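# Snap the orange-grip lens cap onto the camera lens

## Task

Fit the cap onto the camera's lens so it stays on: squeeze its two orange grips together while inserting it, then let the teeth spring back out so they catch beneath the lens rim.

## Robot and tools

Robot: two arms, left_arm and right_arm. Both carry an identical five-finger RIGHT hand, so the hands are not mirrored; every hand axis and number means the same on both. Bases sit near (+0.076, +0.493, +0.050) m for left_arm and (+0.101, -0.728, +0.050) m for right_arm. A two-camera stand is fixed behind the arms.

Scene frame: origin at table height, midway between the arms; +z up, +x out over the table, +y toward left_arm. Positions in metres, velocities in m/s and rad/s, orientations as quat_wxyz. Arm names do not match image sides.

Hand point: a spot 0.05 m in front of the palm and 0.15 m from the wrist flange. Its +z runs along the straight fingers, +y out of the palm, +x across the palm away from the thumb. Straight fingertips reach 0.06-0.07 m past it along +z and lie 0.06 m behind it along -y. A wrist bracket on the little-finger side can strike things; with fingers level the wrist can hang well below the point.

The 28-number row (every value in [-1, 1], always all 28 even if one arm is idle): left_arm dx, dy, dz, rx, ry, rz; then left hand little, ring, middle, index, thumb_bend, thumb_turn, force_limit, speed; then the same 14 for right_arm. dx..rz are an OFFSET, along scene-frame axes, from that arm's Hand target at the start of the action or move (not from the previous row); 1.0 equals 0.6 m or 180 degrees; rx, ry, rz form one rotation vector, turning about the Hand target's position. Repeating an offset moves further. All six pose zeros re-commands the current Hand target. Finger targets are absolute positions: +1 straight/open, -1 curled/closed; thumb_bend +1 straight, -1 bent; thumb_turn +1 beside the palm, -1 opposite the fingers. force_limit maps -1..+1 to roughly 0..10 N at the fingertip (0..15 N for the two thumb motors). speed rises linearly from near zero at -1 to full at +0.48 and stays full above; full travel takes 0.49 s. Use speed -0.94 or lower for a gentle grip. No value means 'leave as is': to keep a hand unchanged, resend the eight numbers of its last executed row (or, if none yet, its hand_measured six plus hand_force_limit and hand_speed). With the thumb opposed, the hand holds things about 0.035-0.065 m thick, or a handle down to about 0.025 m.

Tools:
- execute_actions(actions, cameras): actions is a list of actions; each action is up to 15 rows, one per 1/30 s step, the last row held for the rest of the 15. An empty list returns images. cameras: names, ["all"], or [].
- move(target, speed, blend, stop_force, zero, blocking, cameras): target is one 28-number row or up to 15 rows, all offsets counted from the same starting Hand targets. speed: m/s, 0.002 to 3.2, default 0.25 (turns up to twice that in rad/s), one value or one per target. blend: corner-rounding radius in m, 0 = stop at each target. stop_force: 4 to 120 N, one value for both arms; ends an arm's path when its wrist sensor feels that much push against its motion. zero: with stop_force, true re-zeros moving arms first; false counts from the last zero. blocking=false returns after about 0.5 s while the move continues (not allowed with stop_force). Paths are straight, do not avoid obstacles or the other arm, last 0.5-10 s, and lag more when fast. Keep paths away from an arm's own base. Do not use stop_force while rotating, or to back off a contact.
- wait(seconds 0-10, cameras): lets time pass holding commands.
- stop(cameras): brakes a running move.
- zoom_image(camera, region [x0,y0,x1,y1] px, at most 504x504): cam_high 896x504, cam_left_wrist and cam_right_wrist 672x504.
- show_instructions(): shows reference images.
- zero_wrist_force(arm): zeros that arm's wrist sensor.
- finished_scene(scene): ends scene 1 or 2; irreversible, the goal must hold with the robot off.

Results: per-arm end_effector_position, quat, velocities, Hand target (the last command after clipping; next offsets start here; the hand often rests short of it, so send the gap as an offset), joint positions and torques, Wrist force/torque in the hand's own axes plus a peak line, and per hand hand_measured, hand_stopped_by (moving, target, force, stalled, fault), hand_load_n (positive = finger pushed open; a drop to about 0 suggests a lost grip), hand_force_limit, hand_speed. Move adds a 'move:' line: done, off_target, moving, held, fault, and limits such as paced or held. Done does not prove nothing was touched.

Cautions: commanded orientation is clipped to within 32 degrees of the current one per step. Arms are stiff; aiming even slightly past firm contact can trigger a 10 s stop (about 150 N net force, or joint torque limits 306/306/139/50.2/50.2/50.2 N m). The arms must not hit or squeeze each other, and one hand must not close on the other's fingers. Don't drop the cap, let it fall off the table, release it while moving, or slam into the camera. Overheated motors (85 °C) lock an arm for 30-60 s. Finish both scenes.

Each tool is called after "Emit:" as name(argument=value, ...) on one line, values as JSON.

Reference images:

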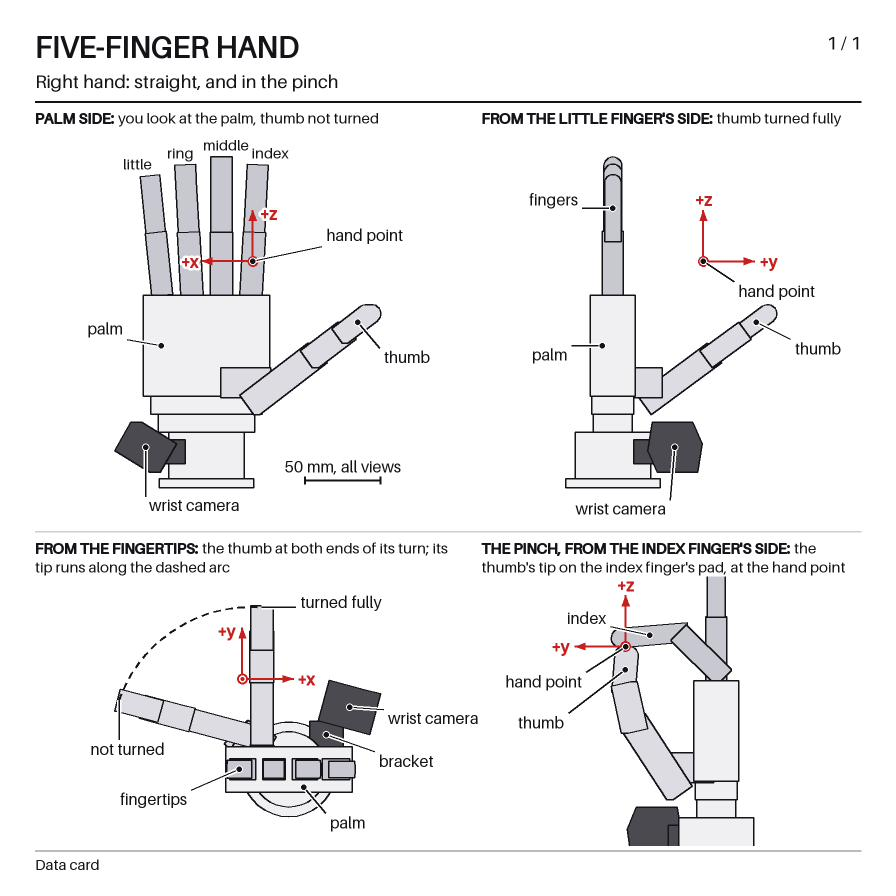

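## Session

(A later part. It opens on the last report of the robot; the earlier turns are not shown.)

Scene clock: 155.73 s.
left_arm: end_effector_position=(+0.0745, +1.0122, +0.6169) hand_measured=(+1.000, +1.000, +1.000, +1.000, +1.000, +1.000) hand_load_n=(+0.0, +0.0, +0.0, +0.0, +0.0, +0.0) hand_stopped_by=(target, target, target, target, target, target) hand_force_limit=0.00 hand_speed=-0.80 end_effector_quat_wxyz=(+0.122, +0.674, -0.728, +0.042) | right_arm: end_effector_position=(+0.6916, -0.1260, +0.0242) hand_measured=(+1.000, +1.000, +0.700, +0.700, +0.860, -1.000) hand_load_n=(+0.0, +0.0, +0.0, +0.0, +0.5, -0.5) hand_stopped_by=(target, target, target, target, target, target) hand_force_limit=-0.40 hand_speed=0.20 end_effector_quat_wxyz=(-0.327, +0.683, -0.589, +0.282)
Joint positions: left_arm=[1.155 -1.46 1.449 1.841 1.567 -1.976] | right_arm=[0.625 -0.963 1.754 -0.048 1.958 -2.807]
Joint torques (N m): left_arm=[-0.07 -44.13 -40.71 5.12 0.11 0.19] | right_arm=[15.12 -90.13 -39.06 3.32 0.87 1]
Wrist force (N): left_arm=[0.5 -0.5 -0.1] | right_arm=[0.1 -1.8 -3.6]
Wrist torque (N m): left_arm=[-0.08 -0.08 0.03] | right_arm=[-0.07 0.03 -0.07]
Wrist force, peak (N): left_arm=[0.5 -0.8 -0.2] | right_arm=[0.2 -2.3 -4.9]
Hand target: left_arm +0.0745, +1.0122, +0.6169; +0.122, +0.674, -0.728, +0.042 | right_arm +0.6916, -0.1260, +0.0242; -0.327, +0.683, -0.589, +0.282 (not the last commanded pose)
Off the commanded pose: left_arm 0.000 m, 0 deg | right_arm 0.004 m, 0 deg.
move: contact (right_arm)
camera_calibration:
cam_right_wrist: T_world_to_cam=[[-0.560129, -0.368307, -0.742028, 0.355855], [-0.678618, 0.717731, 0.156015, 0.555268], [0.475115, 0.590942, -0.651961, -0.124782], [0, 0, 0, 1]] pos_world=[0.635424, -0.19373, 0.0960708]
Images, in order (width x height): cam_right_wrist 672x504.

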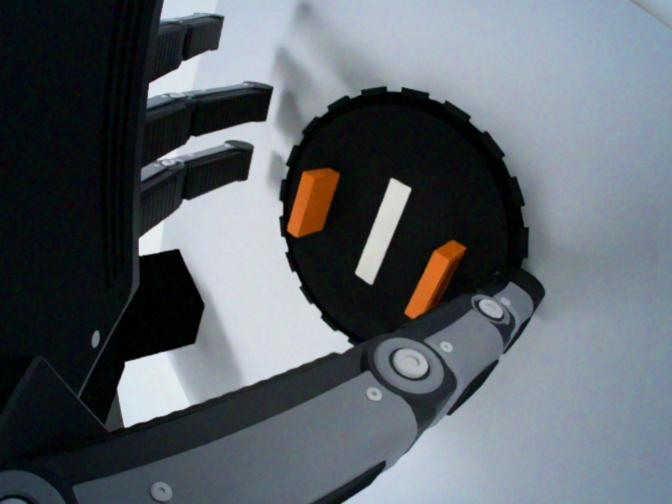

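Emit:
move(target=[0,0,0,0,0,0,1,1,1,1,1,1,0,-0.8,0,0,0.0367,0,0,0,1,1,0.7,0.7,0.86,-1,-0.4,0.2], speed=0.06)

Emit:
move(target=[0,0,0,0,0,0,1,1,1,1,1,1,0,-0.8,0,0,0,0,0,0,1,1,1,1,0.72,-1,-0.4,0.2], speed=0.03, cameras=["cam_right_wrist"])

Emit:
zoom_image(camera="cam_right_wrist", region=[290, 80, 590, 340])

Scene clock: 165.63 s.
left_arm: end_effector_position=(+0.0745, +1.0122, +0.6169) hand_measured=(+1.000, +1.000, +1.000, +1.000, +1.000, +1.000) hand_load_n=(+0.0, +0.0, +0.0, +0.0, +0.0, +0.0) hand_stopped_by=(target, target, target, target, target, target) hand_force_limit=0.00 hand_speed=-0.80 end_effector_quat_wxyz=(+0.122, +0.674, -0.728, +0.042) | right_arm: end_effector_position=(+0.6916, -0.1260, +0.0460) hand_measured=(+1.000, +1.000, +0.700, +0.700, +0.860, -1.000) hand_load_n=(+0.0, +0.0, +0.0, +0.0, +0.0, +0.0) hand_stopped_by=(target, target, target, target, target, target) hand_force_limit=-0.40 hand_speed=0.20 end_effector_quat_wxyz=(-0.327, +0.683, -0.589, +0.282)
Joint positions: left_arm=[1.155 -1.46 1.449 1.841 1.567 -1.976] | right_arm=[0.625 -0.988 1.747 -0.016 1.958 -2.807]
Joint torques (N m): left_arm=[0.34 -43.46 -40.78 4.97 0.17 0.26] | right_arm=[14.34 -88.77 -40.44 3.97 0.61 -0.06]
Wrist force (N): left_arm=[0.3 -0.4 0.0] | right_arm=[0.2 0.3 -0.6]
Wrist torque (N m): left_arm=[-0.07 -0.03 0.01] | right_arm=[0.07 -0.06 -0.01]
Wrist force, peak (N): left_arm=[0.3 -1.0 0.4] | right_arm=[0.5 -2.0 -3.7]
Hand target: left_arm +0.0745, +1.0122, +0.6169; +0.122, +0.674, -0.728, +0.042 | right_arm +0.6916, -0.1260, +0.0462; -0.327, +0.683, -0.589, +0.282
Off the commanded pose: left_arm 0.000 m, 0 deg | right_arm 0.000 m, 0 deg.
move: done

Scene clock: 166.13 s.
left_arm: end_effector_position=(+0.0745, +1.0122, +0.6169) hand_measured=(+1.000, +1.000, +1.000, +1.000, +1.000, +1.000) hand_load_n=(+0.0, +0.0, +0.0, +0.0, +0.0, +0.0) hand_stopped_by=(target, target, target, target, target, target) hand_force_limit=0.00 hand_speed=-0.80 end_effector_quat_wxyz=(+0.122, +0.674, -0.728, +0.042) | right_arm: end_effector_position=(+0.6916, -0.1260, +0.0462) hand_measured=(+1.000, +1.000, +1.000, +1.000, +0.720, -1.000) hand_load_n=(+0.0, +0.0, +0.0, -0.5, +0.0, +0.0) hand_stopped_by=(target, target, target, target, target, target) hand_force_limit=-0.40 hand_speed=0.20 end_effector_quat_wxyz=(-0.327, +0.683, -0.589, +0.282)
Joint positions: left_arm=[1.155 -1.46 1.449 1.841 1.567 -1.976] | right_arm=[0.625 -0.988 1.747 -0.015 1.958 -2.807]
Joint torques (N m): left_arm=[-0.52 -45.15 -40.94 4.89 0.21 0.46] | right_arm=[14 -90.98 -40.61 3.33 0.72 0.1]
Wrist force (N): left_arm=[0.6 -0.8 0.1] | right_arm=[-0.1 -0.2 -0.7]
Wrist torque (N m): left_arm=[-0.13 -0.10 0.02] | right_arm=[0.01 0.00 -0.05]
Wrist force, peak (N): left_arm=[0.6 -0.8 0.1] | right_arm=[-0.4 0.3 -0.9]
Hand target: left_arm +0.0745, +1.0122, +0.6169; +0.122, +0.674, -0.728, +0.042 | right_arm +0.6916, -0.1260, +0.0462; -0.327, +0.683, -0.589, +0.282
Off the commanded pose: left_arm 0.000 m, 0 deg | right_arm 0.000 m, 0 deg.
move: done
camera_calibration:
cam_right_wrist: T_world_to_cam=[[-0.560129, -0.368307, -0.742028, 0.372179], [-0.678618, 0.717731, 0.156015, 0.551835], [0.475115, 0.590942, -0.651961, -0.110439], [0, 0, 0, 1]] pos_world=[0.635424, -0.19373, 0.118071]
Images, in order (width x height): cam_right_wrist 672x504.

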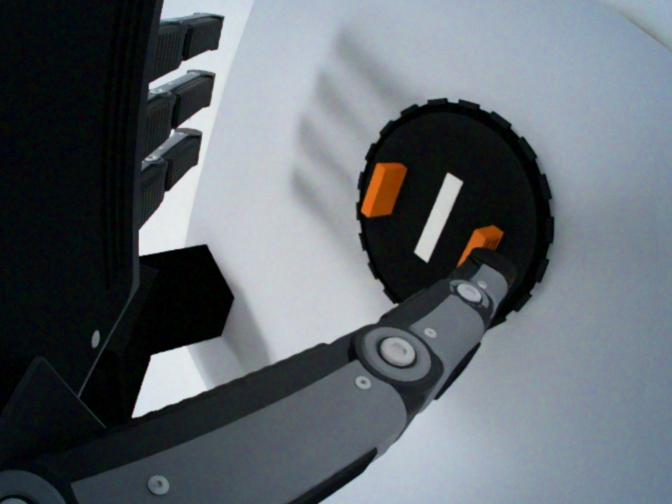

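Scaled by 1.680 from the camera's 672x504 image, which has a finer 960x720 frame.

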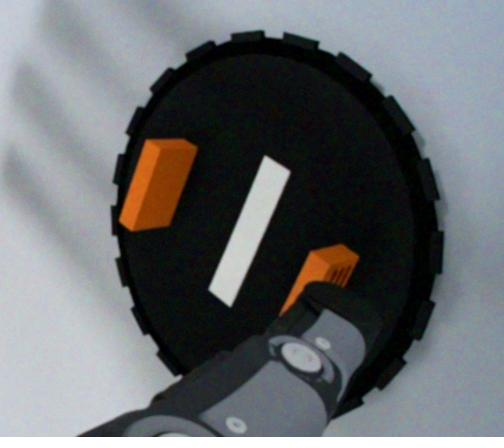

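Emit:
move(target=[0,0,0,0,0,0,1,1,1,1,1,1,0,-0.8,0,0,-0.04,0,0,0,1,1,1,1,0.72,-1,-0.4,0.2], speed=0.012, stop_force=4, cameras=["cam_right_wrist"])

Emit:
zoom_image(camera="cam_right_wrist", region=[290, 80, 590, 340])

Scene clock: 171.63 s.
left_arm: end_effector_position=(+0.0745, +1.0122, +0.6169) hand_measured=(+1.000, +1.000, +1.000, +1.000, +1.000, +1.000) hand_load_n=(+0.0, +0.0, +0.0, +0.0, +0.0, +0.0) hand_stopped_by=(target, target, target, target, target, target) hand_force_limit=0.00 hand_speed=-0.80 end_effector_quat_wxyz=(+0.122, +0.674, -0.728, +0.042) | right_arm: end_effector_position=(+0.6916, -0.1260, +0.0257) hand_measured=(+1.000, +1.000, +1.000, +1.000, +0.720, -1.000) hand_load_n=(+0.0, +0.0, +0.0, +0.0, +0.0, +0.0) hand_stopped_by=(target, target, target, target, target, target) hand_force_limit=-0.40 hand_speed=0.20 end_effector_quat_wxyz=(-0.327, +0.683, -0.589, +0.282)
Joint positions: left_arm=[1.155 -1.46 1.449 1.841 1.567 -1.976] | right_arm=[0.625 -0.965 1.754 -0.046 1.958 -2.807]
Joint torques (N m): left_arm=[0.62 -43.42 -41.28 4.99 0.21 0.49] | right_arm=[6.56 -88.09 -37.02 3.61 0.74 0.65]
Wrist force (N): left_arm=[0.4 -0.3 -0.2] | right_arm=[-0.2 -2.1 -3.0]
Wrist torque (N m): left_arm=[-0.04 -0.06 0.02] | right_arm=[-0.06 0.00 -0.05]
Wrist force, peak (N): left_arm=[0.7 -0.7 0.0] | right_arm=[-0.6 -10.0 -11.3]
Hand target: left_arm +0.0745, +1.0122, +0.6169; +0.122, +0.674, -0.728, +0.042 | right_arm +0.6916, -0.1260, +0.0257; -0.327, +0.683, -0.589, +0.282 (not the last commanded pose)
Off the commanded pose: left_arm 0.000 m, 0 deg | right_arm 0.003 m, 0 deg.
move: contact (right_arm)
camera_calibration:
cam_right_wrist: T_world_to_cam=[[-0.560147, -0.368327, -0.742004, 0.356899], [-0.678582, 0.717774, 0.155969, 0.55504], [0.475144, 0.590877, -0.651999, -0.123896], [0, 0, 0, 1]] pos_world=[0.635424, -0.19373, 0.0974709]
Images, in order (width x height): cam_right_wrist 672x504.

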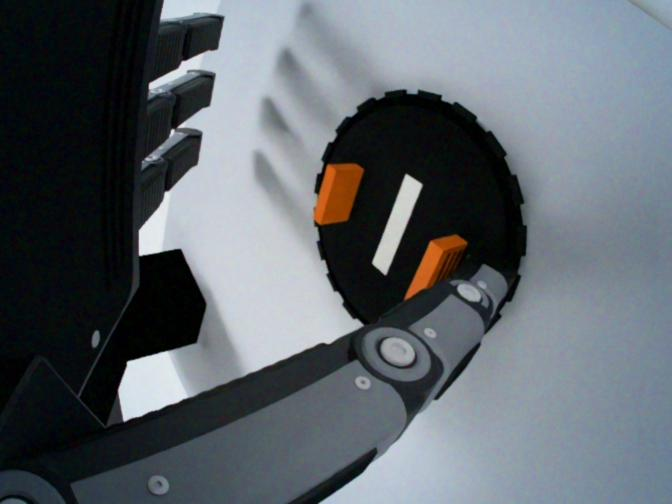

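Scaled by 1.680 from the camera's 672x504 image, which has a finer 960x720 frame.

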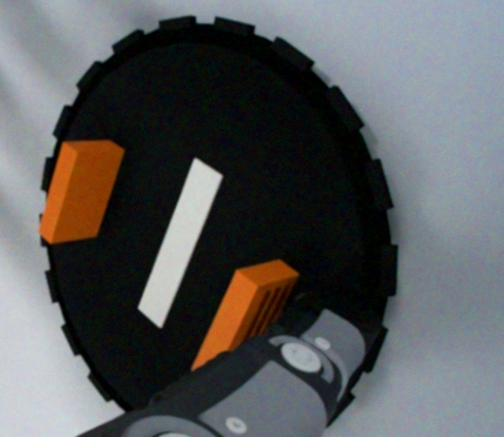

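Emit:
move(target=[0,0,0,0,0,0,1,1,1,1,1,1,0,-0.8,0,0,0.0405,0,0,0,1,1,1,1,0.72,-1,-0.4,0.2], speed=0.08)

Emit:
move(target=[[0,0,0,0,0,0,1,1,1,1,1,1,0,-0.8,0,0,0,0,0,0,1,1,0.16,0.16,0.78,-1,-0.4,0.2],[0,0,0,0,0,0,1,1,1,1,1,1,0,-0.8,-0.0098,-0.0015,-0.0067,0.0059,-0.0396,0,1,1,0.16,0.16,0.78,-1,-0.4,0.2]], speed=0.08, cameras=["cam_right_wrist"])

Emit:
zoom_image(camera="cam_right_wrist", region=[290, 80, 590, 340])

Scene clock: 187.37 s.
left_arm: end_effector_position=(+0.0745, +1.0122, +0.6169) hand_measured=(+1.000, +1.000, +1.000, +1.000, +1.000, +1.000) hand_load_n=(+0.0, +0.0, +0.0, +0.0, +0.0, +0.0) hand_stopped_by=(target, target, target, target, target, target) hand_force_limit=0.00 hand_speed=-0.80 end_effector_quat_wxyz=(+0.122, +0.674, -0.728, +0.042) | right_arm: end_effector_position=(+0.6916, -0.1260, +0.0498) hand_measured=(+1.000, +1.000, +1.000, +1.000, +0.720, -1.000) hand_load_n=(+0.0, -0.5, +0.0, +0.0, +0.0, +0.0) hand_stopped_by=(target, target, target, target, target, target) hand_force_limit=-0.40 hand_speed=0.20 end_effector_quat_wxyz=(-0.327, +0.683, -0.589, +0.282)
Joint positions: left_arm=[1.155 -1.46 1.449 1.841 1.567 -1.976] | right_arm=[0.625 -0.992 1.746 -0.01 1.958 -2.807]
Joint torques (N m): left_arm=[1.18 -44.36 -41.59 4.99 0.24 0.77] | right_arm=[7.7 -92.18 -40.86 3.12 0.56 -0.6]
Wrist force (N): left_arm=[0.3 -0.3 -0.3] | right_arm=[0.2 0.4 -0.2]
Wrist torque (N m): left_arm=[-0.03 -0.03 0.01] | right_arm=[0.07 -0.07 -0.01]
Wrist force, peak (N): left_arm=[0.6 -0.7 0.0] | right_arm=[0.0 -2.7 -3.8]
Hand target: left_arm +0.0745, +1.0122, +0.6169; +0.122, +0.674, -0.728, +0.042 | right_arm +0.6916, -0.1260, +0.0500; -0.327, +0.683, -0.589, +0.282
Off the commanded pose: left_arm 0.000 m, 0 deg | right_arm 0.000 m, 0 deg.
move: done

Scene clock: 189.30 s.
left_arm: end_effector_position=(+0.0745, +1.0122, +0.6169) hand_measured=(+1.000, +1.000, +1.000, +1.000, +1.000, +1.000) hand_load_n=(+0.0, +0.0, +0.0, +0.0, +0.0, +0.0) hand_stopped_by=(target, target, target, target, target, target) hand_force_limit=0.00 hand_speed=-0.80 end_effector_quat_wxyz=(+0.122, +0.674, -0.728, +0.042) | right_arm: end_effector_position=(+0.6857, -0.1269, +0.0460) hand_measured=(+1.000, +1.000, +0.160, +0.160, +0.780, -1.000) hand_load_n=(+0.0, +0.0, +0.0, +0.0, +0.0, +0.0) hand_stopped_by=(target, target, target, target, target, target) hand_force_limit=-0.40 hand_speed=0.20 end_effector_quat_wxyz=(-0.370, +0.661, -0.570, +0.318)
Joint positions: left_arm=[1.155 -1.46 1.449 1.841 1.567 -1.976] | right_arm=[0.649 -1.013 1.826 -0.194 2.015 -2.843]
Joint torques (N m): left_arm=[-0.1 -44.65 -40.87 4.85 0.39 0.33] | right_arm=[18.51 -87.82 -14.26 -1.64 2.38 -2.31]
Wrist force (N): left_arm=[0.4 -0.2 -0.4] | right_arm=[-0.2 0.2 -0.5]
Wrist torque (N m): left_arm=[-0.02 -0.05 0.03] | right_arm=[0.06 -0.01 -0.05]
Wrist force, peak (N): left_arm=[0.6 -0.7 0.1] | right_arm=[-0.1 0.4 -1.0]
Hand target: left_arm +0.0745, +1.0122, +0.6169; +0.122, +0.674, -0.728, +0.042 | right_arm +0.6857, -0.1269, +0.0460; -0.370, +0.661, -0.570, +0.318
Off the commanded pose: left_arm 0.000 m, 0 deg | right_arm 0.000 m, 0 deg.
move: done
camera_calibration:
cam_right_wrist: T_world_to_cam=[[-0.46352, -0.353935, -0.812329, 0.307172], [-0.693507, 0.715541, 0.0839555, 0.561758], [0.55154, 0.602271, -0.577124, -0.161726], [0, 0, 0, 1]] pos_world=[0.621162, -0.195839, 0.109025]
Images, in order (width x height): cam_right_wrist 672x504.

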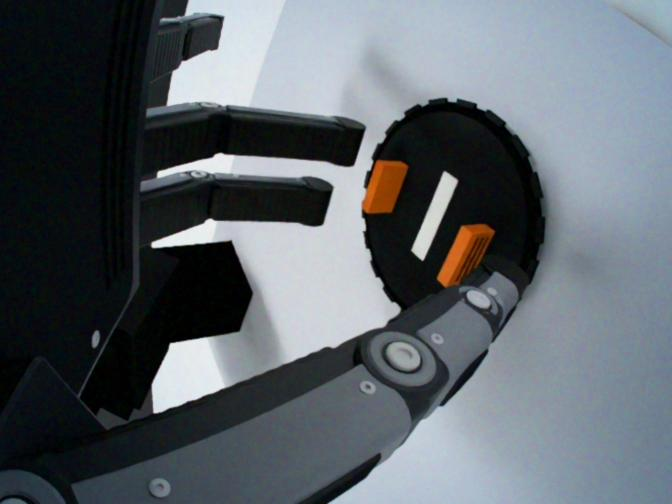

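Scaled by 1.680 from the camera's 672x504 image, which has a finer 960x720 frame.

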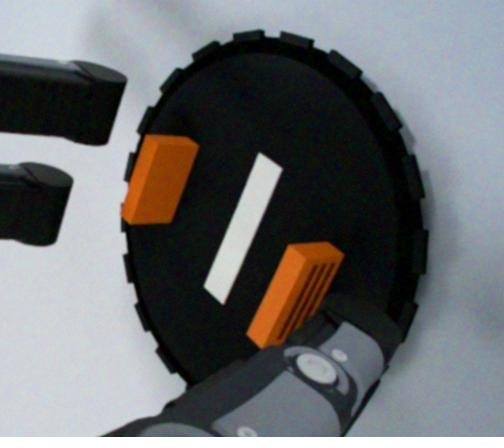

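Emit:
move(target=[0,0,0,0,0,0,1,1,1,1,1,1,0,-0.8,0,0,-0.0333,0,0,0,1,1,0.16,0.16,0.78,-1,-0.4,0.2], speed=0.01, stop_force=4, cameras=["cam_right_wrist"])

Emit:
zoom_image(camera="cam_right_wrist", region=[290, 80, 590, 340])

Scene clock: 193.47 s.
left_arm: end_effector_position=(+0.0745, +1.0122, +0.6169) hand_measured=(+1.000, +1.000, +1.000, +1.000, +1.000, +1.000) hand_load_n=(+0.0, +0.0, +0.0, +0.0, +0.0, +0.0) hand_stopped_by=(target, target, target, target, target, target) hand_force_limit=0.00 hand_speed=-0.80 end_effector_quat_wxyz=(+0.122, +0.674, -0.728, +0.042) | right_arm: end_effector_position=(+0.6857, -0.1269, +0.0302) hand_measured=(+1.000, +1.000, +0.160, +0.160, +0.780, -1.000) hand_load_n=(+0.0, +0.0, -0.5, +0.0, +0.0, +0.0) hand_stopped_by=(target, target, target, target, target, target) hand_force_limit=-0.40 hand_speed=0.20 end_effector_quat_wxyz=(-0.370, +0.661, -0.570, +0.318)
Joint positions: left_arm=[1.155 -1.46 1.449 1.841 1.567 -1.976] | right_arm=[0.649 -0.993 1.831 -0.218 2.016 -2.843]
Joint torques (N m): left_arm=[-0.22 -43.25 -41.61 4.91 0.5 0.59] | right_arm=[14.25 -83.89 -35.06 3.31 -1.08 -2.35]
Wrist force (N): left_arm=[0.1 -0.4 -0.3] | right_arm=[0.0 -3.5 -3.2]
Wrist torque (N m): left_arm=[-0.04 -0.01 0.00] | right_arm=[0.10 -0.02 -0.10]
Wrist force, peak (N): left_arm=[0.6 -0.5 -0.4] | right_arm=[1.3 -11.4 -10.0]
Hand target: left_arm +0.0745, +1.0122, +0.6169; +0.122, +0.674, -0.728, +0.042 | right_arm +0.6857, -0.1269, +0.0302; -0.370, +0.661, -0.570, +0.318 (not the last commanded pose)
Off the commanded pose: left_arm 0.000 m, 0 deg | right_arm 0.004 m, 0 deg.
move: contact (right_arm)
camera_calibration:
cam_right_wrist: T_world_to_cam=[[-0.463317, -0.353958, -0.812435, 0.294216], [-0.693589, 0.715477, 0.0838256, 0.563135], [0.551608, 0.602334, -0.576994, -0.170887], [0, 0, 0, 1]] pos_world=[0.621162, -0.195839, 0.0932256]
Images, in order (width x height): cam_right_wrist 672x504.

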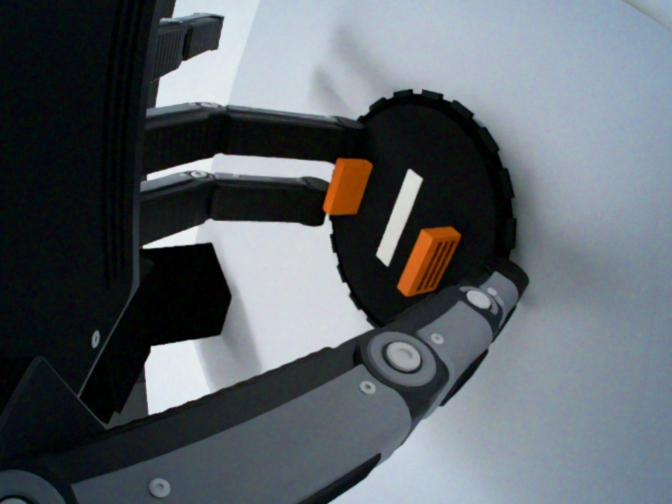

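Scaled by 1.680 from the camera's 672x504 image, which has a finer 960x720 frame.

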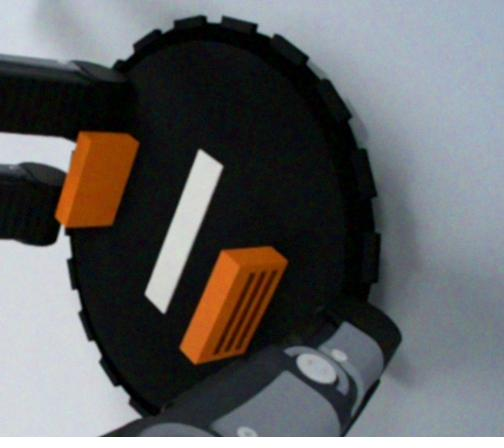

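Emit:
move(target=[0,0,0,0,0,0,1,1,1,1,1,1,0,-0.8,0,0,0.001,0,0,0,1,1,0.16,0.16,0.78,-1,-0.4,0.2], speed=0.01)

Emit:
move(target=[0,0,0,0,0,0,1,1,1,1,1,1,0,-0.8,0,0,0,0,0,0,1,1,-0.2,-0.2,0.4,-1,-0.7,-0.92], speed=0.01, cameras=["cam_right_wrist"])

Emit:
zoom_image(camera="cam_right_wrist", region=[290, 80, 590, 340])

Scene clock: 196.83 s.
left_arm: end_effector_position=(+0.0745, +1.0122, +0.6169) hand_measured=(+1.000, +1.000, +1.000, +1.000, +1.000, +1.000) hand_load_n=(+0.0, +0.0, +0.0, +0.0, +0.0, +0.0) hand_stopped_by=(target, target, target, target, target, target) hand_force_limit=0.00 hand_speed=-0.80 end_effector_quat_wxyz=(+0.122, +0.674, -0.728, +0.042) | right_arm: end_effector_position=(+0.6857, -0.1269, +0.0308) hand_measured=(+1.000, +1.000, +0.160, +0.160, +0.780, -1.000) hand_load_n=(+0.0, +0.0, -0.5, +0.0, +0.0, +0.0) hand_stopped_by=(target, target, target, target, target, target) hand_force_limit=-0.40 hand_speed=0.20 end_effector_quat_wxyz=(-0.370, +0.661, -0.570, +0.318)
Joint positions: left_arm=[1.155 -1.46 1.449 1.841 1.567 -1.976] | right_arm=[0.649 -0.994 1.831 -0.217 2.016 -2.843]
Joint torques (N m): left_arm=[-0.34 -46.14 -40.97 5.04 0.39 0.49] | right_arm=[10.96 -87.06 -38.85 2.59 -0.9 -2.85]
Wrist force (N): left_arm=[0.5 -0.4 -0.2] | right_arm=[-0.3 -0.3 -0.9]
Wrist torque (N m): left_arm=[-0.04 -0.07 0.03] | right_arm=[0.02 0.00 -0.06]
Wrist force, peak (N): left_arm=[0.4 -0.9 0.1] | right_arm=[-0.5 -4.2 -3.4]
Hand target: left_arm +0.0745, +1.0122, +0.6169; +0.122, +0.674, -0.728, +0.042 | right_arm +0.6857, -0.1269, +0.0308; -0.370, +0.661, -0.570, +0.318
Off the commanded pose: left_arm 0.000 m, 0 deg | right_arm 0.000 m, 0 deg.
move: done

Scene clock: 197.73 s.
left_arm: end_effector_position=(+0.0745, +1.0122, +0.6169) hand_measured=(+1.000, +1.000, +1.000, +1.000, +1.000, +1.000) hand_load_n=(+0.0, +0.0, +0.0, +0.0, +0.0, +0.0) hand_stopped_by=(target, target, target, target, target, target) hand_force_limit=0.00 hand_speed=-0.80 end_effector_quat_wxyz=(+0.122, +0.674, -0.728, +0.042) | right_arm: end_effector_position=(+0.6857, -0.1269, +0.0308) hand_measured=(+1.000, +1.000, +0.034, +0.020, +0.710, -1.000) hand_load_n=(+0.0, +0.0, +0.5, +2.5, +3.0, -0.5) hand_stopped_by=(target, target, force, force, force, target) hand_force_limit=-0.70 hand_speed=-0.92 end_effector_quat_wxyz=(-0.370, +0.661, -0.570, +0.318)
Joint positions: left_arm=[1.155 -1.46 1.449 1.841 1.567 -1.976] | right_arm=[0.649 -0.994 1.831 -0.217 2.016 -2.843]
Joint torques (N m): left_arm=[-0.17 -45.14 -41.26 4.93 0.14 0.59] | right_arm=[10.79 -87.83 -38.47 2.81 -1.02 -2.88]
Wrist force (N): left_arm=[0.0 -0.4 0.3] | right_arm=[-0.3 0.1 -0.2]
Wrist torque (N m): left_arm=[-0.07 -0.01 0.00] | right_arm=[0.01 0.00 -0.06]
Wrist force, peak (N): left_arm=[0.3 -0.6 0.1] | right_arm=[0.2 0.0 -0.8]
Hand target: left_arm +0.0745, +1.0122, +0.6169; +0.122, +0.674, -0.728, +0.042 | right_arm +0.6857, -0.1269, +0.0308; -0.370, +0.661, -0.570, +0.318
Off the commanded pose: left_arm 0.000 m, 0 deg | right_arm 0.000 m, 0 deg.
move: done
camera_calibration:
cam_right_wrist: T_world_to_cam=[[-0.463317, -0.353958, -0.812435, 0.294703], [-0.693589, 0.715477, 0.0838256, 0.563085], [0.551608, 0.602334, -0.576994, -0.170541], [0, 0, 0, 1]] pos_world=[0.621162, -0.195839, 0.0938256]
Images, in order (width x height): cam_right_wrist 672x504.

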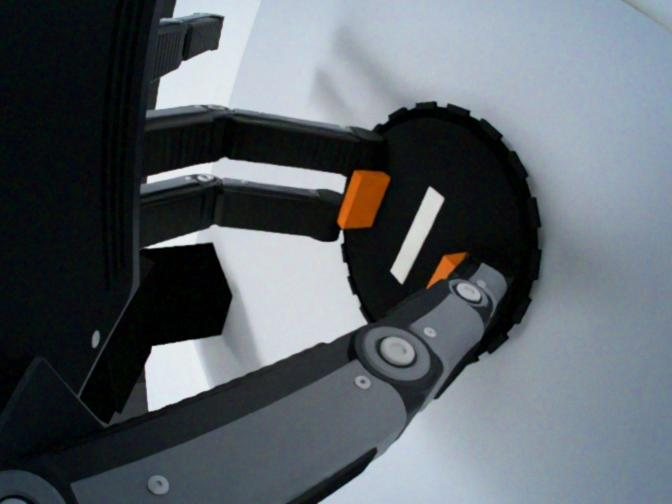

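Scaled by 1.680 from the camera's 672x504 image, which has a finer 960x720 frame.

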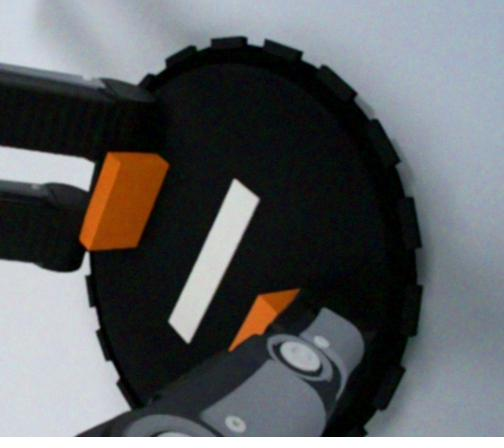

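Emit:
move(target=[[0,0,0,0,0,0,1,1,1,1,1,1,0,-0.8,0,0,0,0,0,0,1,1,0.13,0.12,0.79,-1,-0.7,-0.6],[0,0,0,0,0,0,1,1,1,1,1,1,0,-0.8,-0.0015,0.0102,0,0,0,0,1,1,0.13,0.12,0.79,-1,-0.7,-0.6]], speed=0.03)

Emit:
move(target=[0,0,0,0,0,0,1,1,1,1,1,1,0,-0.8,0,0,0,0,0,0,1,1,-0.2,-0.2,0.4,-1,-0.7,-0.92], speed=0.01, cameras=["cam_right_wrist"])

Emit:
zoom_image(camera="cam_right_wrist", region=[290, 80, 590, 340])

Scene clock: 207.90 s.
left_arm: end_effector_position=(+0.0745, +1.0122, +0.6169) hand_measured=(+1.000, +1.000, +1.000, +1.000, +1.000, +1.000) hand_load_n=(+0.0, -0.5, +0.0, +0.0, +0.0, +0.0) hand_stopped_by=(target, target, target, target, target, target) hand_force_limit=0.00 hand_speed=-0.80 end_effector_quat_wxyz=(+0.122, +0.674, -0.728, +0.042) | right_arm: end_effector_position=(+0.6848, -0.1210, +0.0309) hand_measured=(+1.000, +1.000, +0.130, +0.120, +0.786, -1.000) hand_load_n=(+0.0, +0.0, -0.5, +0.0, -3.0, -4.5) hand_stopped_by=(target, target, target, target, target, target) hand_force_limit=-0.70 hand_speed=-0.60 end_effector_quat_wxyz=(-0.370, +0.661, -0.570, +0.318)
Joint positions: left_arm=[1.155 -1.46 1.449 1.841 1.567 -1.976] | right_arm=[0.657 -0.989 1.821 -0.211 2.022 -2.838]
Joint torques (N m): left_arm=[0.22 -43.75 -42.15 5.09 0.32 0.84] | right_arm=[17.54 -53.97 -34.27 3.41 2.14 2.7]
Wrist force (N): left_arm=[0.3 -0.8 -0.1] | right_arm=[2.6 -10.2 -6.8]
Wrist torque (N m): left_arm=[-0.11 -0.03 0.00] | right_arm=[-0.47 0.00 -0.48]
Wrist force, peak (N): left_arm=[0.6 -0.5 -0.5] | right_arm=[2.8 -10.4 -6.9]
Hand target: left_arm +0.0745, +1.0122, +0.6169; +0.122, +0.674, -0.728, +0.042 | right_arm +0.6848, -0.1208, +0.0308; -0.370, +0.661, -0.570, +0.318
Off the commanded pose: left_arm 0.000 m, 0 deg | right_arm 0.000 m, 0 deg.
move: done

Scene clock: 208.70 s.
left_arm: end_effector_position=(+0.0745, +1.0122, +0.6169) hand_measured=(+1.000, +1.000, +1.000, +1.000, +1.000, +1.000) hand_load_n=(+0.0, +0.0, +0.0, +0.0, -0.5, +0.0) hand_stopped_by=(target, target, target, target, target, target) hand_force_limit=0.00 hand_speed=-0.80 end_effector_quat_wxyz=(+0.122, +0.674, -0.728, +0.042) | right_arm: end_effector_position=(+0.6848, -0.1208, +0.0308) hand_measured=(+1.000, +1.000, +0.018, +0.002, +0.730, -1.000) hand_load_n=(-0.5, +0.0, +0.5, +2.5, +2.5, +0.0) hand_stopped_by=(target, target, force, force, force, target) hand_force_limit=-0.70 hand_speed=-0.92 end_effector_quat_wxyz=(-0.370, +0.661, -0.570, +0.318)
Joint positions: left_arm=[1.155 -1.46 1.449 1.841 1.567 -1.976] | right_arm=[0.657 -0.988 1.821 -0.211 2.022 -2.838]
Joint torques (N m): left_arm=[1.09 -44.82 -41.47 5.2 0.11 0.64] | right_arm=[18.09 -66.83 -38.22 2.85 2.69 2.26]
Wrist force (N): left_arm=[0.5 -0.4 -0.1] | right_arm=[-0.3 -0.8 -0.6]
Wrist torque (N m): left_arm=[-0.06 -0.07 0.03] | right_arm=[-0.04 -0.02 -0.26]
Wrist force, peak (N): left_arm=[0.2 -0.7 -0.1] | right_arm=[3.1 -10.5 -7.0]
Hand target: left_arm +0.0745, +1.0122, +0.6169; +0.122, +0.674, -0.728, +0.042 | right_arm +0.6848, -0.1208, +0.0308; -0.370, +0.661, -0.570, +0.318
Off the commanded pose: left_arm 0.000 m, 0 deg | right_arm 0.000 m, 0 deg.
move: done
camera_calibration:
cam_right_wrist: T_world_to_cam=[[-0.463393, -0.353918, -0.812409, 0.296498], [-0.693511, 0.715549, 0.0838524, 0.558059], [0.551642, 0.602272, -0.577027, -0.173748], [0, 0, 0, 1]] pos_world=[0.620262, -0.189739, 0.0938256]
Images, in order (width x height): cam_right_wrist 672x504.

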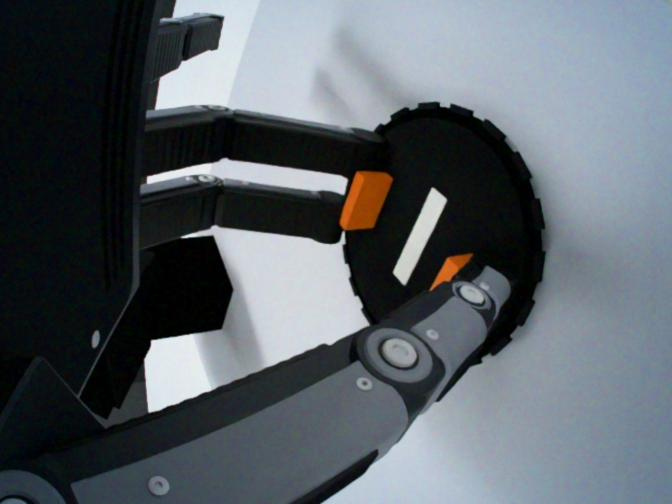

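Scaled by 1.680 from the camera's 672x504 image, which has a finer 960x720 frame.

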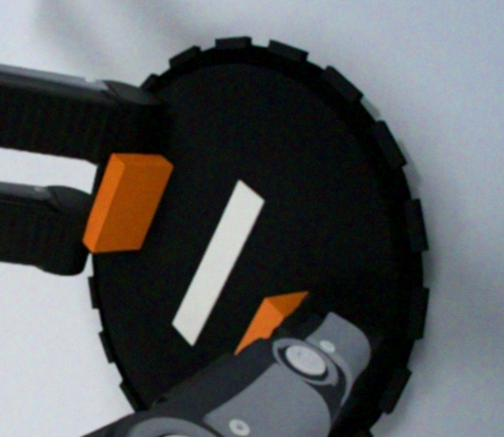

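Emit:
move(target=[0,0,0,0,0,0,1,1,1,1,1,1,0,-0.8,0,0,0,0,0,0,1,1,0.12,0.12,0.73,-1,-0.7,-0.6], speed=0.03)

Emit:
move(target=[[0,0,0,0,0,0,1,1,1,1,1,1,0,-0.8,0,0,0.025,0,0,0,1,1,0.12,0.12,0.73,-1,-0.7,-0.6],[0,0,0,0,0,0,1,1,1,1,1,1,0,-0.8,-0.0057,0.01,0.025,0,0,0,1,1,0.12,0.12,0.78,-1,-0.7,-0.6]], speed=0.04)

Emit:
move(target=[0,0,0,0,0,0,1,1,1,1,1,1,0,-0.8,0,0,-0.035,0,0,0,1,1,0.12,0.12,0.78,-1,-0.7,-0.6], speed=0.01, stop_force=4, cameras=["cam_right_wrist"])

Emit:
zoom_image(camera="cam_right_wrist", region=[290, 80, 590, 340])

Scene clock: 214.17 s.
left_arm: end_effector_position=(+0.0745, +1.0122, +0.6169) hand_measured=(+1.000, +1.000, +1.000, +1.000, +1.000, +1.000) hand_load_n=(+0.0, +0.0, +0.0, +0.0, +0.0, +0.0) hand_stopped_by=(target, target, target, target, target, target) hand_force_limit=0.00 hand_speed=-0.80 end_effector_quat_wxyz=(+0.122, +0.674, -0.728, +0.042) | right_arm: end_effector_position=(+0.6848, -0.1208, +0.0308) hand_measured=(+1.000, +1.000, +0.120, +0.120, +0.730, -1.000) hand_load_n=(+0.0, +0.0, +0.0, +0.0, +0.0, +0.0) hand_stopped_by=(target, target, target, target, force, target) hand_force_limit=-0.70 hand_speed=-0.60 end_effector_quat_wxyz=(-0.370, +0.661, -0.570, +0.318)
Joint positions: left_arm=[1.155 -1.46 1.449 1.841 1.567 -1.976] | right_arm=[0.657 -0.989 1.821 -0.211 2.022 -2.838]
Joint torques (N m): left_arm=[0.66 -44.25 -41.41 5.03 0.37 0.75] | right_arm=[12.11 -87.56 -38.59 2.7 2.5 2.04]
Wrist force (N): left_arm=[0.2 -0.5 -0.1] | right_arm=[-0.1 0.1 -0.5]
Wrist torque (N m): left_arm=[-0.07 -0.02 0.00] | right_arm=[0.07 -0.03 -0.24]
Wrist force, peak (N): left_arm=[0.5 -0.8 0.0] | right_arm=[-0.5 -0.1 -1.4]
Hand target: left_arm +0.0745, +1.0122, +0.6169; +0.122, +0.674, -0.728, +0.042 | right_arm +0.6848, -0.1208, +0.0308; -0.370, +0.661, -0.570, +0.318
Off the commanded pose: left_arm 0.000 m, 0 deg | right_arm 0.000 m, 0 deg.
move: done

Scene clock: 215.97 s.
left_arm: end_effector_position=(+0.0745, +1.0122, +0.6169) hand_measured=(+1.000, +1.000, +1.000, +1.000, +1.000, +1.000) hand_load_n=(+0.0, +0.0, +0.0, +0.0, +0.0, +0.0) hand_stopped_by=(target, target, target, target, target, target) hand_force_limit=0.00 hand_speed=-0.80 end_effector_quat_wxyz=(+0.122, +0.674, -0.728, +0.042) | right_arm: end_effector_position=(+0.6814, -0.1148, +0.0458) hand_measured=(+1.000, +1.000, +0.120, +0.120, +0.780, -1.000) hand_load_n=(+0.0, +0.0, +0.0, +0.0, +0.0, +0.0) hand_stopped_by=(target, target, target, target, target, target) hand_force_limit=-0.70 hand_speed=-0.60 end_effector_quat_wxyz=(-0.370, +0.661, -0.570, +0.318)
Joint positions: left_arm=[1.155 -1.46 1.449 1.841 1.567 -1.976] | right_arm=[0.667 -1.003 1.809 -0.182 2.031 -2.831]
Joint torques (N m): left_arm=[0.78 -44.63 -42.3 4.98 0.56 0.88] | right_arm=[18.44 -60.91 -39.93 3.02 2.77 2.62]
Wrist force (N): left_arm=[0.4 -0.5 -0.2] | right_arm=[-0.2 0.0 -0.4]
Wrist torque (N m): left_arm=[-0.07 -0.05 0.02] | right_arm=[0.03 -0.02 -0.25]
Wrist force, peak (N): left_arm=[0.6 -0.7 -0.3] | right_arm=[-0.2 -0.3 -1.0]
Hand target: left_arm +0.0745, +1.0122, +0.6169; +0.122, +0.674, -0.728, +0.042 | right_arm +0.6814, -0.1148, +0.0458; -0.370, +0.661, -0.570, +0.318
Off the commanded pose: left_arm 0.000 m, 0 deg | right_arm 0.000 m, 0 deg.
move: done

Scene clock: 218.67 s.
left_arm: end_effector_position=(+0.0745, +1.0122, +0.6169) hand_measured=(+1.000, +1.000, +1.000, +1.000, +1.000, +1.000) hand_load_n=(+0.0, +0.0, +0.0, +0.0, +0.0, +0.0) hand_stopped_by=(target, target, target, target, target, target) hand_force_limit=0.00 hand_speed=-0.80 end_effector_quat_wxyz=(+0.122, +0.674, -0.728, +0.042) | right_arm: end_effector_position=(+0.6813, -0.1148, +0.0311) hand_measured=(+1.000, +1.000, +0.120, +0.120, +0.780, -1.000) hand_load_n=(+0.0, +0.0, +0.0, +0.0, +0.0, +0.0) hand_stopped_by=(target, target, target, target, target, target) hand_force_limit=-0.70 hand_speed=-0.60 end_effector_quat_wxyz=(-0.370, +0.661, -0.570, +0.318)
Joint positions: left_arm=[1.155 -1.46 1.449 1.841 1.567 -1.976] | right_arm=[0.667 -0.985 1.814 -0.204 2.031 -2.831]
Joint torques (N m): left_arm=[0.99 -44.16 -41.51 5.09 0.64 0.91] | right_arm=[10.93 -84.61 -33.09 2.88 1.32 1.45]
Wrist force (N): left_arm=[0.1 -0.7 -0.1] | right_arm=[-0.1 -3.0 -3.4]
Wrist torque (N m): left_arm=[-0.10 -0.01 -0.01] | right_arm=[-0.13 -0.02 -0.28]
Wrist force, peak (N): left_arm=[0.4 -0.8 0.0] | right_arm=[-0.5 -8.8 -9.0]
Hand target: left_arm +0.0745, +1.0122, +0.6169; +0.122, +0.674, -0.728, +0.042 | right_arm +0.6814, -0.1148, +0.0312; -0.370, +0.661, -0.570, +0.318 (not the last commanded pose)
Off the commanded pose: left_arm 0.000 m, 0 deg | right_arm 0.006 m, 0 deg.
move: contact (right_arm)
camera_calibration:
cam_right_wrist: T_world_to_cam=[[-0.463439, -0.353967, -0.812362, 0.297258], [-0.693507, 0.715554, 0.083849, 0.551312], [0.551609, 0.602237, -0.577094, -0.175238], [0, 0, 0, 1]] pos_world=[0.616762, -0.183739, 0.0941256]
Images, in order (width x height): cam_right_wrist 672x504.

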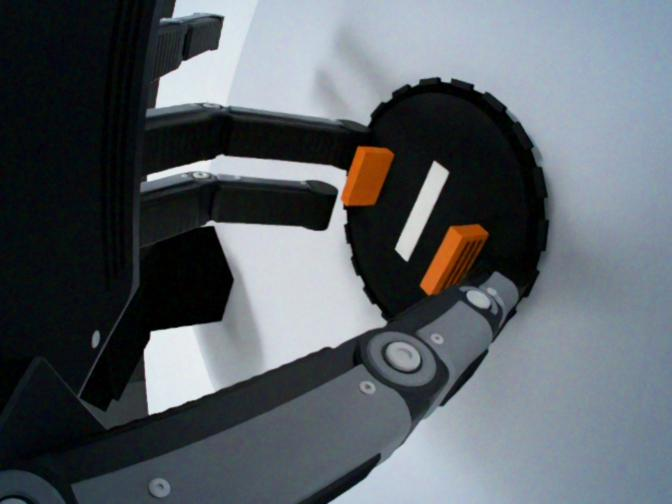

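Scaled by 1.680 from the camera's 672x504 image, which has a finer 960x720 frame.

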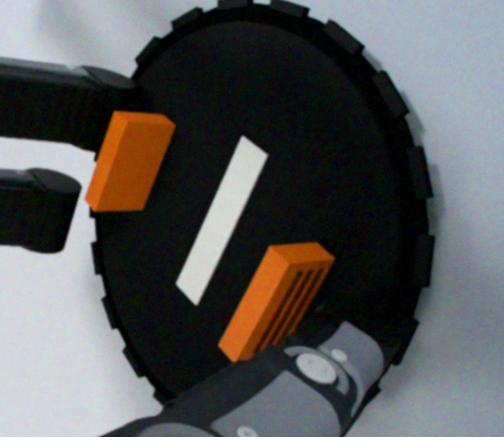

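Emit:
move(target=[0,0,0,0,0,0,1,1,1,1,1,1,0,-0.8,0.0001,-0.001,0.0012,0,0,0,1,1,0.12,0.12,0.78,-1,-0.7,-0.6], speed=0.01)

Emit:
move(target=[0,0,0,0,0,0,1,1,1,1,1,1,0,-0.8,0,0,0,0,0,0,1,1,-0.2,-0.2,0.4,-1,-0.7,-0.92], speed=0.01, cameras=["cam_right_wrist"])

Emit:
zoom_image(camera="cam_right_wrist", region=[290, 80, 590, 340])

Scene clock: 222.07 s.
left_arm: end_effector_position=(+0.0745, +1.0122, +0.6169) hand_measured=(+1.000, +1.000, +1.000, +1.000, +1.000, +1.000) hand_load_n=(+0.0, +0.0, +0.0, +0.0, +0.0, +0.0) hand_stopped_by=(target, target, target, target, target, target) hand_force_limit=0.00 hand_speed=-0.80 end_effector_quat_wxyz=(+0.122, +0.674, -0.728, +0.042) | right_arm: end_effector_position=(+0.6814, -0.1153, +0.0318) hand_measured=(+1.000, +1.000, +0.120, +0.120, +0.780, -1.000) hand_load_n=(+0.0, +0.0, +0.0, +0.0, +0.0, +0.0) hand_stopped_by=(target, target, target, target, target, target) hand_force_limit=-0.70 hand_speed=-0.60 end_effector_quat_wxyz=(-0.370, +0.661, -0.570, +0.318)
Joint positions: left_arm=[1.155 -1.46 1.449 1.841 1.567 -1.976] | right_arm=[0.666 -0.986 1.814 -0.204 2.03 -2.832]
Joint torques (N m): left_arm=[-1.66 -44 -41.78 5.11 0.26 1.07] | right_arm=[-16.23 -88.6 -13.3 3.05 -1.67 -2.68]
Wrist force (N): left_arm=[0.4 -0.3 0.0] | right_arm=[-0.3 -0.1 -0.3]
Wrist torque (N m): left_arm=[-0.04 -0.06 0.02] | right_arm=[0.02 -0.02 -0.22]
Wrist force, peak (N): left_arm=[0.4 -0.7 -0.4] | right_arm=[-0.4 -3.7 -3.8]
Hand target: left_arm +0.0745, +1.0122, +0.6169; +0.122, +0.674, -0.728, +0.042 | right_arm +0.6814, -0.1154, +0.0319; -0.370, +0.661, -0.570, +0.318
Off the commanded pose: left_arm 0.000 m, 0 deg | right_arm 0.000 m, 0 deg.
move: done

Scene clock: 223.77 s.
left_arm: end_effector_position=(+0.0745, +1.0122, +0.6169) hand_measured=(+1.000, +1.000, +1.000, +1.000, +1.000, +1.000) hand_load_n=(+0.0, +0.0, +0.0, +0.0, +0.0, +0.0) hand_stopped_by=(target, target, target, target, target, target) hand_force_limit=0.00 hand_speed=-0.80 end_effector_quat_wxyz=(+0.122, +0.674, -0.728, +0.042) | right_arm: end_effector_position=(+0.6814, -0.1154, +0.0319) hand_measured=(+1.000, +1.000, +0.024, -0.200, +0.728, -1.000) hand_load_n=(+0.0, +0.0, +2.5, +0.0, +2.5, +0.0) hand_stopped_by=(target, target, force, target, force, target) hand_force_limit=-0.70 hand_speed=-0.92 end_effector_quat_wxyz=(-0.370, +0.661, -0.570, +0.318)
Joint positions: left_arm=[1.155 -1.46 1.449 1.841 1.567 -1.976] | right_arm=[0.666 -0.986 1.814 -0.204 2.03 -2.832]
Joint torques (N m): left_arm=[-0.72 -45.59 -41.83 5.1 0.33 0.63] | right_arm=[-16.66 -88.44 -14.97 2.77 -1.26 -2.55]
Wrist force (N): left_arm=[0.5 -0.2 -0.3] | right_arm=[-0.3 0.1 -0.5]
Wrist torque (N m): left_arm=[-0.02 -0.07 0.04] | right_arm=[0.05 0.00 -0.21]
Wrist force, peak (N): left_arm=[0.6 -0.6 0.1] | right_arm=[0.0 0.1 -0.9]
Hand target: left_arm +0.0745, +1.0122, +0.6169; +0.122, +0.674, -0.728, +0.042 | right_arm +0.6814, -0.1154, +0.0319; -0.370, +0.661, -0.570, +0.318
Off the commanded pose: left_arm 0.000 m, 0 deg | right_arm 0.000 m, 0 deg.
move: done
camera_calibration:
cam_right_wrist: T_world_to_cam=[[-0.463373, -0.353899, -0.812429, 0.29772], [-0.693552, 0.715505, 0.0838929, 0.551758], [0.551608, 0.602336, -0.576993, -0.174461], [0, 0, 0, 1]] pos_world=[0.616862, -0.184339, 0.0949255]
Images, in order (width x height): cam_right_wrist 672x504.

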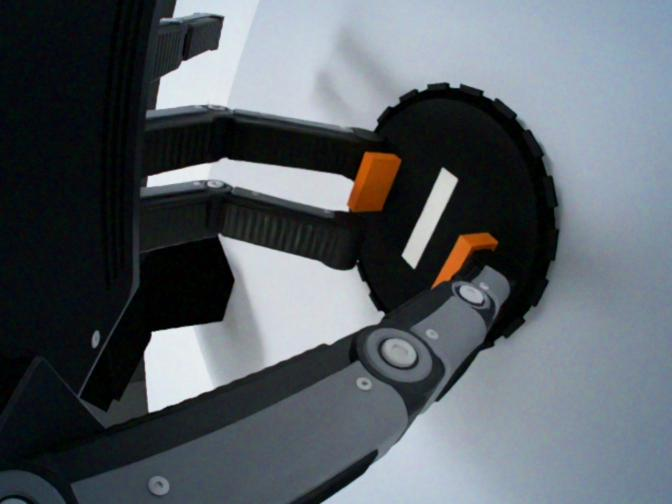

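Scaled by 1.680 from the camera's 672x504 image, which has a finer 960x720 frame.

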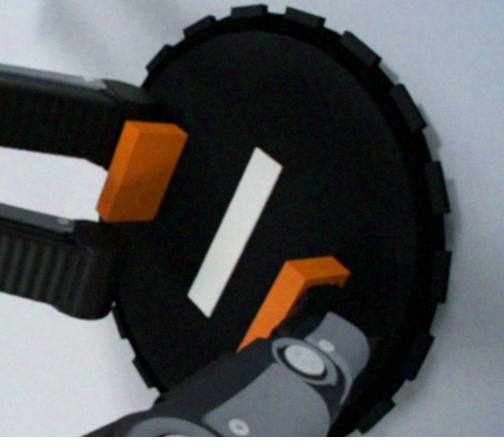

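Emit:
move(target=[[0,0,0,0,0,0,1,1,1,1,1,1,0,-0.8,0,0,0,0,0,0,1,1,0.12,0.12,0.76,-1,-0.7,-0.6],[0,0,0,0,0,0,1,1,1,1,1,1,0,-0.8,0.001,-0.0067,0,0,0,0,1,1,0.12,0.12,0.76,-1,-0.7,-0.6]], speed=0.03)

Emit:
move(target=[0,0,0,0,0,0,1,1,1,1,1,1,0,-0.8,0,0,0,0,0,0,1,1,-0.15,-0.15,0.4,-1,-0.7,-0.92], speed=0.01, cameras=["cam_right_wrist"])

Emit:
zoom_image(camera="cam_right_wrist", region=[290, 80, 590, 340])

Scene clock: 229.40 s.
left_arm: end_effector_position=(+0.0745, +1.0122, +0.6169) hand_measured=(+1.000, +1.000, +1.000, +1.000, +1.000, +1.000) hand_load_n=(+0.0, +0.0, +0.0, +0.0, +0.0, +0.0) hand_stopped_by=(target, target, target, target, target, target) hand_force_limit=0.00 hand_speed=-0.80 end_effector_quat_wxyz=(+0.122, +0.674, -0.728, +0.042) | right_arm: end_effector_position=(+0.6820, -0.1192, +0.0319) hand_measured=(+1.000, +1.000, +0.120, +0.120, +0.760, -1.000) hand_load_n=(+0.0, +0.0, +0.0, +0.0, +0.0, +0.0) hand_stopped_by=(target, target, target, target, target, target) hand_force_limit=-0.70 hand_speed=-0.60 end_effector_quat_wxyz=(-0.370, +0.661, -0.570, +0.318)
Joint positions: left_arm=[1.155 -1.46 1.449 1.841 1.567 -1.976] | right_arm=[0.661 -0.99 1.821 -0.208 2.026 -2.835]
Joint torques (N m): left_arm=[-0.91 -45.31 -41.35 5.13 0.32 0.94] | right_arm=[-15.54 -90.23 -12.83 -1.51 -1.9 -2.86]
Wrist force (N): left_arm=[0.0 -0.1 0.2] | right_arm=[-0.2 -0.1 -0.4]
Wrist torque (N m): left_arm=[-0.03 0.00 0.01] | right_arm=[0.02 -0.02 -0.06]
Wrist force, peak (N): left_arm=[0.4 -1.0 0.0] | right_arm=[-0.2 0.4 -0.9]
Hand target: left_arm +0.0745, +1.0122, +0.6169; +0.122, +0.674, -0.728, +0.042 | right_arm +0.6820, -0.1194, +0.0319; -0.370, +0.661, -0.570, +0.318
Off the commanded pose: left_arm 0.000 m, 0 deg | right_arm 0.000 m, 0 deg.
move: done

Scene clock: 230.17 s.
left_arm: end_effector_position=(+0.0745, +1.0122, +0.6169) hand_measured=(+1.000, +1.000, +1.000, +1.000, +1.000, +1.000) hand_load_n=(+0.0, +0.0, +0.0, +0.0, +0.0, +0.0) hand_stopped_by=(target, target, target, target, target, target) hand_force_limit=0.00 hand_speed=-0.80 end_effector_quat_wxyz=(+0.122, +0.674, -0.728, +0.042) | right_arm: end_effector_position=(+0.6820, -0.1194, +0.0319) hand_measured=(+1.000, +1.000, +0.032, +0.010, +0.712, -1.000) hand_load_n=(+0.0, -0.5, +0.5, +2.5, +3.0, -0.5) hand_stopped_by=(target, target, force, force, force, target) hand_force_limit=-0.70 hand_speed=-0.92 end_effector_quat_wxyz=(-0.370, +0.661, -0.570, +0.318)
Joint positions: left_arm=[1.155 -1.46 1.449 1.841 1.567 -1.976] | right_arm=[0.661 -0.99 1.821 -0.208 2.026 -2.835]
Joint torques (N m): left_arm=[-0.19 -45.08 -42.08 5.19 0.49 0.85] | right_arm=[-17 -87.03 -14.32 -1.44 -1.57 -2.82]
Wrist force (N): left_arm=[0.4 -0.5 -0.2] | right_arm=[0.0 0.1 -0.2]
Wrist torque (N m): left_arm=[-0.07 -0.05 0.02] | right_arm=[0.03 -0.05 -0.04]
Wrist force, peak (N): left_arm=[0.6 -0.4 -0.2] | right_arm=[0.1 0.1 -1.0]
Hand target: left_arm +0.0745, +1.0122, +0.6169; +0.122, +0.674, -0.728, +0.042 | right_arm +0.6820, -0.1194, +0.0319; -0.370, +0.661, -0.570, +0.318
Off the commanded pose: left_arm 0.000 m, 0 deg | right_arm 0.000 m, 0 deg.
move: done
camera_calibration:
cam_right_wrist: T_world_to_cam=[[-0.463373, -0.353899, -0.812429, 0.296583], [-0.693552, 0.715505, 0.0838929, 0.555036], [0.551608, 0.602336, -0.576993, -0.172382], [0, 0, 0, 1]] pos_world=[0.617462, -0.188339, 0.0949255]
Images, in order (width x height): cam_right_wrist 672x504.

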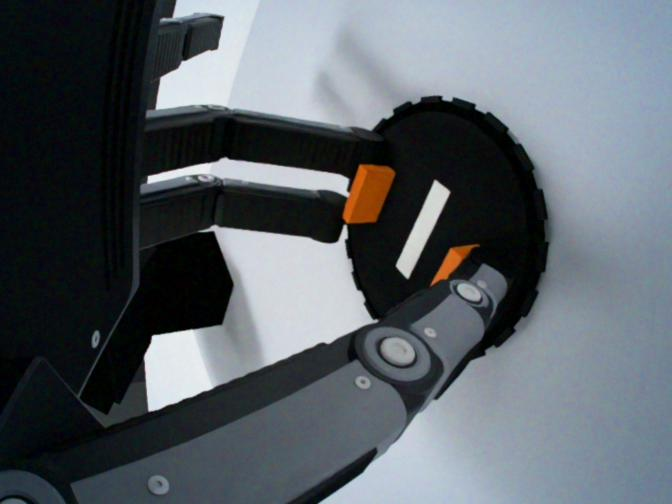

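Scaled by 1.680 from the camera's 672x504 image, which has a finer 960x720 frame.

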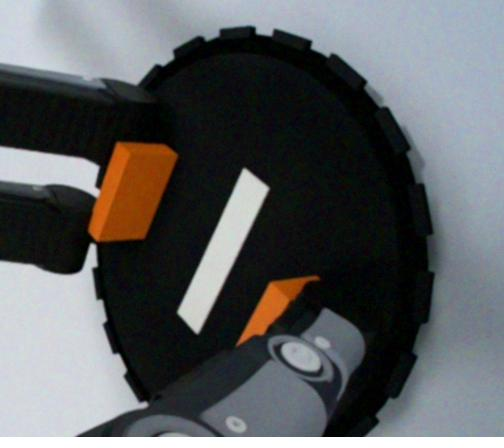

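Emit:
move(target=[0,0,0,0,0,0,1,1,1,1,1,1,0,-0.8,0,0,0,0,0,0,1,1,-0.18,-0.18,0.38,-1,0.0,-0.9], speed=0.01, cameras=["cam_right_wrist"])

Emit:
zoom_image(camera="cam_right_wrist", region=[290, 80, 590, 340])

Scene clock: 232.33 s.
left_arm: end_effector_position=(+0.0745, +1.0122, +0.6169) hand_measured=(+1.000, +1.000, +1.000, +1.000, +1.000, +1.000) hand_load_n=(+0.0, +0.0, +0.0, +0.0, +0.0, +0.0) hand_stopped_by=(target, target, target, target, target, target) hand_force_limit=0.00 hand_speed=-0.80 end_effector_quat_wxyz=(+0.122, +0.674, -0.728, +0.042) | right_arm: end_effector_position=(+0.6820, -0.1194, +0.0319) hand_measured=(+1.000, +1.000, -0.068, -0.100, +0.666, -1.000) hand_load_n=(+0.0, +0.0, +3.5, +6.5, +9.5, -1.0) hand_stopped_by=(target, target, force, force, force, target) hand_force_limit=0.00 hand_speed=-0.90 end_effector_quat_wxyz=(-0.370, +0.661, -0.570, +0.318)
Joint positions: left_arm=[1.155 -1.46 1.449 1.841 1.567 -1.976] | right_arm=[0.661 -0.99 1.821 -0.208 2.026 -2.835]
Joint torques (N m): left_arm=[-0.14 -45.04 -41.76 5.23 0.42 0.78] | right_arm=[-16.92 -88.03 -13.75 -1.69 -1.67 -2.53]
Wrist force (N): left_arm=[-0.1 -0.6 -0.1] | right_arm=[0.2 0.4 -0.2]
Wrist torque (N m): left_arm=[-0.08 0.01 -0.01] | right_arm=[0.05 -0.08 -0.02]
Wrist force, peak (N): left_arm=[0.5 -0.8 0.0] | right_arm=[0.5 0.4 -0.6]
Hand target: left_arm +0.0745, +1.0122, +0.6169; +0.122, +0.674, -0.728, +0.042 | right_arm +0.6820, -0.1194, +0.0319; -0.370, +0.661, -0.570, +0.318
Off the commanded pose: left_arm 0.000 m, 0 deg | right_arm 0.000 m, 0 deg.
move: done
camera_calibration:
cam_right_wrist: T_world_to_cam=[[-0.463373, -0.353899, -0.812429, 0.296583], [-0.693552, 0.715505, 0.0838929, 0.555036], [0.551608, 0.602336, -0.576993, -0.172382], [0, 0, 0, 1]] pos_world=[0.617462, -0.188339, 0.0949255]
Images, in order (width x height): cam_right_wrist 672x504.

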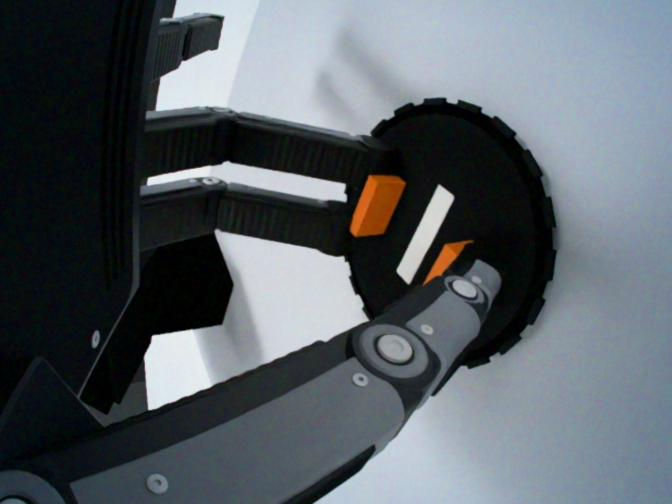

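Scaled by 1.680 from the camera's 672x504 image, which has a finer 960x720 frame.

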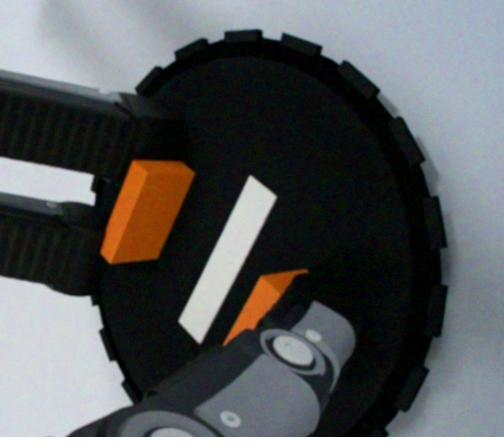

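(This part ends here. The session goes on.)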